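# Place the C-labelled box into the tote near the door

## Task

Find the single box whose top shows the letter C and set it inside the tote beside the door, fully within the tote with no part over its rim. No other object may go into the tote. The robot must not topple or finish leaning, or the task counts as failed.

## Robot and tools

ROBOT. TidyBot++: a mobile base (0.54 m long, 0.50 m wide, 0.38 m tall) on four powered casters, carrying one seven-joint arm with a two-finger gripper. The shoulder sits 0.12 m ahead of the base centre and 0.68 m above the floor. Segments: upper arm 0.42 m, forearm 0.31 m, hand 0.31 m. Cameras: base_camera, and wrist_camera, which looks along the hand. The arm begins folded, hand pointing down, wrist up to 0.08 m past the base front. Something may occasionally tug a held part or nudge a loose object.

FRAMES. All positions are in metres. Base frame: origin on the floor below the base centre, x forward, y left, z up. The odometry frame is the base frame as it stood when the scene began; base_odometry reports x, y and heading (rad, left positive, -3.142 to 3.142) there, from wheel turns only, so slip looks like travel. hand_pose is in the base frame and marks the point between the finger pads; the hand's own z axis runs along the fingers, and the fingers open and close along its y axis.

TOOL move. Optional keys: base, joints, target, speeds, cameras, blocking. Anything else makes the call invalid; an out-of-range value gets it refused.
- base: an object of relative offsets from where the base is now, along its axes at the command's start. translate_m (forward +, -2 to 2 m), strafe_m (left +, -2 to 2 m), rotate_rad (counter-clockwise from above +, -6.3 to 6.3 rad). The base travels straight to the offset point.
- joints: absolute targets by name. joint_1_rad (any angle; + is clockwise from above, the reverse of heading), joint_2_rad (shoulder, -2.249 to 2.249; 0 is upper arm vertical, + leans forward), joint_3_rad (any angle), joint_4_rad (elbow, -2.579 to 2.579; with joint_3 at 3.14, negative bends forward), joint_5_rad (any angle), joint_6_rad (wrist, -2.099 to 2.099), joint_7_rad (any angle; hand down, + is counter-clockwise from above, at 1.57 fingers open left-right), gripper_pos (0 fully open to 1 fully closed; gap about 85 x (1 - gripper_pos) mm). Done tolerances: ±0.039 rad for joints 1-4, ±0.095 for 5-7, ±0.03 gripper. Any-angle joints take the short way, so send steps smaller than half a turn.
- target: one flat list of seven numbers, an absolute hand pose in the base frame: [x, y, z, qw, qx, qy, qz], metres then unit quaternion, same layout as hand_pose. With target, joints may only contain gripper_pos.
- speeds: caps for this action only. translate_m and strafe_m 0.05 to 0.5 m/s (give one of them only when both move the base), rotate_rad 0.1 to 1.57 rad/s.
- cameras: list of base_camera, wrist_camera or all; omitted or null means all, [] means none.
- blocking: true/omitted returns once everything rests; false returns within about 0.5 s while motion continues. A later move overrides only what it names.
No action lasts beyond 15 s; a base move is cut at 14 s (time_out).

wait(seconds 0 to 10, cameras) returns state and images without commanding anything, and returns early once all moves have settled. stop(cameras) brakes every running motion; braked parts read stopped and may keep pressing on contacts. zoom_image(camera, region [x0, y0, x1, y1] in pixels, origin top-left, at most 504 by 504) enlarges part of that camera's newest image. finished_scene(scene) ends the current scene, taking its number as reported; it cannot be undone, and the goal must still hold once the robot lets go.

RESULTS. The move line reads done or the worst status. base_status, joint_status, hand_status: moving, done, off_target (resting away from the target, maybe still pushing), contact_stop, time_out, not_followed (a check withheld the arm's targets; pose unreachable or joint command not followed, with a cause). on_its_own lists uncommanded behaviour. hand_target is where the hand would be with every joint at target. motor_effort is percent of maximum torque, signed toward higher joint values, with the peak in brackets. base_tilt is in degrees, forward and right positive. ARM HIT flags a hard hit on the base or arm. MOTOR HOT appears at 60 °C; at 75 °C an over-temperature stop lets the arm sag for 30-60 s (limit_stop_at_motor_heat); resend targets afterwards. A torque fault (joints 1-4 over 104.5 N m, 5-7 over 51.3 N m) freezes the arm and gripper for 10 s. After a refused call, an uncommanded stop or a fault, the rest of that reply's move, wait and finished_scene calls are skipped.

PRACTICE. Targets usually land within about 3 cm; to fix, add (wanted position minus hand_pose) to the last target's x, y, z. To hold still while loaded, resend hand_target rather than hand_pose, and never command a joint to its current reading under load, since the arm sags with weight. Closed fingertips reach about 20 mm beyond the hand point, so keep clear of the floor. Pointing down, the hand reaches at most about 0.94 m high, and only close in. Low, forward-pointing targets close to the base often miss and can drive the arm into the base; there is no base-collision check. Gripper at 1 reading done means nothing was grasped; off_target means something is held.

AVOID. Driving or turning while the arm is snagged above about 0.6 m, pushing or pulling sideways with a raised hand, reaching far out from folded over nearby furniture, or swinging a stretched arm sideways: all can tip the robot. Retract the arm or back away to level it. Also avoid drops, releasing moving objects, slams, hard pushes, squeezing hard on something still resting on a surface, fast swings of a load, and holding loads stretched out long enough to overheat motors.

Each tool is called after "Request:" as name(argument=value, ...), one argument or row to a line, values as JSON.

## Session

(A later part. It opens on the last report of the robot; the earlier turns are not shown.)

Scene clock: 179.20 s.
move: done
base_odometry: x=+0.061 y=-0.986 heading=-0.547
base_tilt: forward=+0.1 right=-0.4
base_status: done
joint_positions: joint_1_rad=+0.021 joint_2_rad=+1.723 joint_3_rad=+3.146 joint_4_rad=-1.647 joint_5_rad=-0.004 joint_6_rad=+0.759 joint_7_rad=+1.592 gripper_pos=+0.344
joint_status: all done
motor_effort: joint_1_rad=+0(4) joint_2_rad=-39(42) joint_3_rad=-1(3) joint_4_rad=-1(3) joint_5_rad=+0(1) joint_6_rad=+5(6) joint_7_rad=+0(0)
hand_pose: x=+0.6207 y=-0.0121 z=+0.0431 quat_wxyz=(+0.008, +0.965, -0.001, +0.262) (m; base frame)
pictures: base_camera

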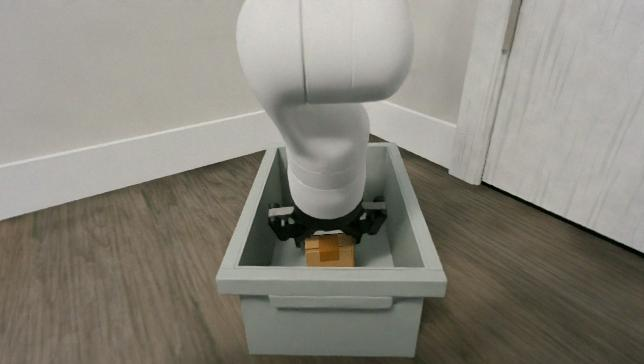

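Request:
move(
  base={"translate_m": 0.04},
  cameras=[],
)

Request:
move(
  joints={"joint_2_rad": 1.765, "joint_4_rad": -1.605, "joint_6_rad": 0.85},
  cameras=["base_camera"],
)

Request:
zoom_image(
  camera="base_camera",
  region=[230, 130, 480, 330],
)

Scene clock: 183.97 s.
move: done
base_odometry: x=+0.095 y=-1.006 heading=-0.546
base_tilt: forward=+0.1 right=-0.5
base_status: done
joint_positions: joint_1_rad=+0.021 joint_2_rad=+1.728 joint_3_rad=+3.146 joint_4_rad=-1.633 joint_5_rad=-0.004 joint_6_rad=+0.767 joint_7_rad=+1.591 gripper_pos=+0.344
motor_effort: joint_1_rad=+0(2) joint_2_rad=-39(41) joint_3_rad=-1(2) joint_4_rad=-1(3) joint_5_rad=+0(1) joint_6_rad=+5(5) joint_7_rad=+0(0)
hand_pose: x=+0.6278 y=-0.0122 z=+0.0431 quat_wxyz=(+0.008, +0.963, -0.001, +0.270) (m; base frame)
pictures: none

Scene clock: 184.57 s.
move: done
base_odometry: x=+0.095 y=-1.006 heading=-0.546
base_tilt: forward=+0.0 right=-0.4
joint_positions: joint_1_rad=+0.021 joint_2_rad=+1.741 joint_3_rad=+3.146 joint_4_rad=-1.614 joint_5_rad=-0.004 joint_6_rad=+0.767 joint_7_rad=+1.591 gripper_pos=+0.344
joint_status: all done
motor_effort: joint_1_rad=+0(1) joint_2_rad=-39(41) joint_3_rad=-1(2) joint_4_rad=-1(1) joint_5_rad=-1(1) joint_6_rad=+5(6) joint_7_rad=+0(0)
hand_pose: x=+0.6307 y=-0.0122 z=+0.0386 quat_wxyz=(+0.008, +0.962, -0.001, +0.273) (m; base frame)
pictures: base_camera

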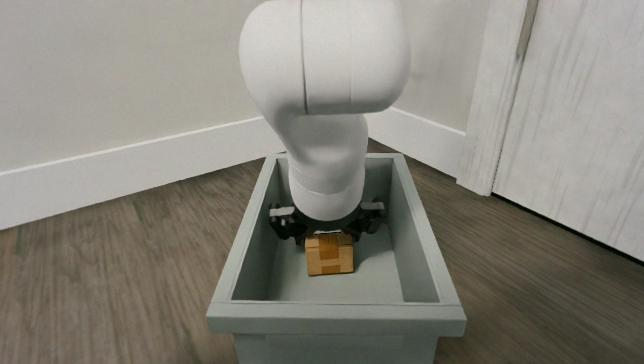

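Scaled by 2.016.

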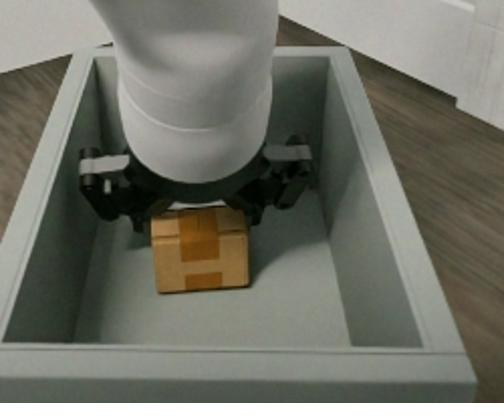

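Request:
move(
  base={"strafe_m": -0.022},
  cameras=[],
)

Request:
move(
  joints={"joint_2_rad": 1.785, "joint_4_rad": -1.585, "joint_6_rad": 0.85},
  cameras=["base_camera"],
)

Request:
zoom_image(
  camera="base_camera",
  region=[230, 130, 480, 330],
)

Scene clock: 187.90 s.
move: done
base_odometry: x=+0.084 y=-1.025 heading=-0.546
base_tilt: forward=+0.1 right=-0.4
base_status: done
joint_positions: joint_1_rad=+0.028 joint_2_rad=+1.741 joint_3_rad=+3.144 joint_4_rad=-1.614 joint_5_rad=-0.003 joint_6_rad=+0.767 joint_7_rad=+1.591 gripper_pos=+0.344
motor_effort: joint_1_rad=+0(4) joint_2_rad=-39(40) joint_3_rad=-1(3) joint_4_rad=-1(1) joint_5_rad=-1(1) joint_6_rad=+5(5) joint_7_rad=+0(1)
hand_pose: x=+0.6305 y=-0.0145 z=+0.0384 quat_wxyz=(+0.008, +0.962, -0.004, +0.273) (m; base frame)
pictures: none

Scene clock: 188.50 s.
move: done
base_odometry: x=+0.084 y=-1.025 heading=-0.546
base_tilt: forward=+0.1 right=-0.4
joint_positions: joint_1_rad=+0.028 joint_2_rad=+1.750 joint_3_rad=+3.144 joint_4_rad=-1.600 joint_5_rad=-0.003 joint_6_rad=+0.772 joint_7_rad=+1.590 gripper_pos=+0.344
joint_status: all done
motor_effort: joint_1_rad=-1(1) joint_2_rad=-34(39) joint_3_rad=-1(2) joint_4_rad=+1(4) joint_5_rad=-1(1) joint_6_rad=+4(5) joint_7_rad=+0(1)
hand_pose: x=+0.6337 y=-0.0146 z=+0.0359 quat_wxyz=(+0.008, +0.961, -0.005, +0.278) (m; base frame)
pictures: base_camera

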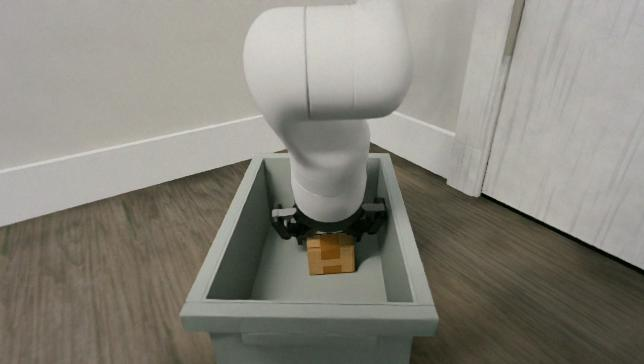

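Scaled by 2.016.

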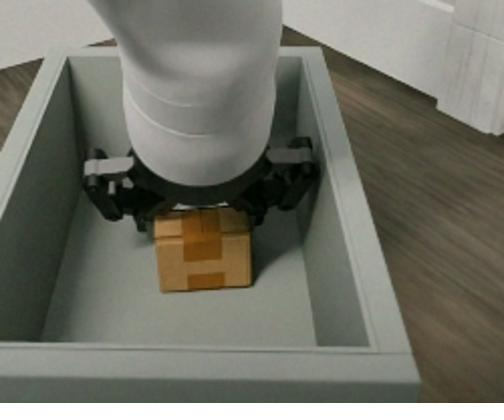

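Contact. Release and retreat.

Request:
move(
  joints={"gripper_pos": 0.17},
  cameras=[],
)

Request:
move(
  joints={"joint_2_rad": 1.61, "joint_4_rad": -1.8, "joint_6_rad": 0.84},
  cameras=[],
)

Request:
move(
  joints={"joint_2_rad": 1.07, "joint_4_rad": -2.145, "joint_6_rad": 0.6},
  cameras=["base_camera"],
)

Scene clock: 192.50 s.
move: done
base_odometry: x=+0.084 y=-1.025 heading=-0.546
base_tilt: forward=+0.1 right=-0.4
joint_positions: joint_1_rad=+0.028 joint_2_rad=+1.759 joint_3_rad=+3.144 joint_4_rad=-1.594 joint_5_rad=-0.003 joint_6_rad=+0.772 joint_7_rad=+1.590 gripper_pos=+0.170
joint_status: all done
motor_effort: joint_1_rad=+1(1) joint_2_rad=-38(39) joint_3_rad=-1(2) joint_4_rad=-1(1) joint_5_rad=+0(1) joint_6_rad=+5(5) joint_7_rad=+0(0)
hand_pose: x=+0.6318 y=-0.0145 z=+0.0323 quat_wxyz=(+0.008, +0.961, -0.005, +0.277) (m; base frame)
pictures: none

Scene clock: 193.70 s.
move: done
base_odometry: x=+0.084 y=-1.025 heading=-0.546
base_tilt: forward=+0.1 right=-0.4
joint_positions: joint_1_rad=+0.028 joint_2_rad=+1.617 joint_3_rad=+3.144 joint_4_rad=-1.783 joint_5_rad=-0.002 joint_6_rad=+0.772 joint_7_rad=+1.590 gripper_pos=+0.170
joint_status: all done
motor_effort: joint_1_rad=+0(1) joint_2_rad=-38(40) joint_3_rad=-1(2) joint_4_rad=-2(2) joint_5_rad=+0(1) joint_6_rad=+4(5) joint_7_rad=+0(0)
hand_pose: x=+0.6118 y=-0.0138 z=+0.0874 quat_wxyz=(+0.007, +0.967, -0.004, +0.254) (m; base frame)
pictures: none

Scene clock: 195.47 s.
move: done
base_odometry: x=+0.084 y=-1.025 heading=-0.546
base_tilt: forward=+0.1 right=-0.4
joint_positions: joint_1_rad=+0.028 joint_2_rad=+1.085 joint_3_rad=+3.144 joint_4_rad=-2.131 joint_5_rad=-0.002 joint_6_rad=+0.683 joint_7_rad=+1.590 gripper_pos=+0.170
joint_status: all done
motor_effort: joint_1_rad=+0(1) joint_2_rad=-37(41) joint_3_rad=-1(2) joint_4_rad=+2(2) joint_5_rad=+0(1) joint_6_rad=+5(6) joint_7_rad=+0(0)
hand_pose: x=+0.6454 y=-0.0147 z=+0.3092 quat_wxyz=(+0.008, +0.954, -0.005, +0.299) (m; base frame)
pictures: base_camera

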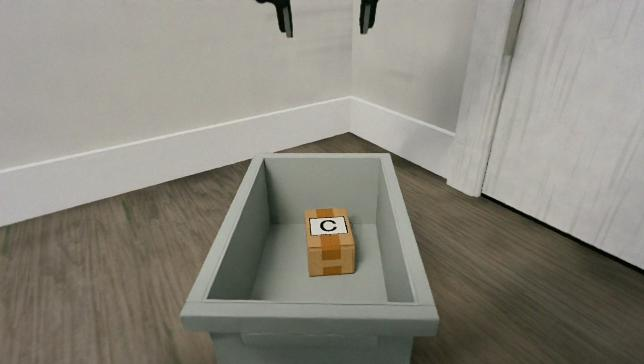

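Request:
finished_scene(
  scene=2,
)

The scene is finished: the task was done.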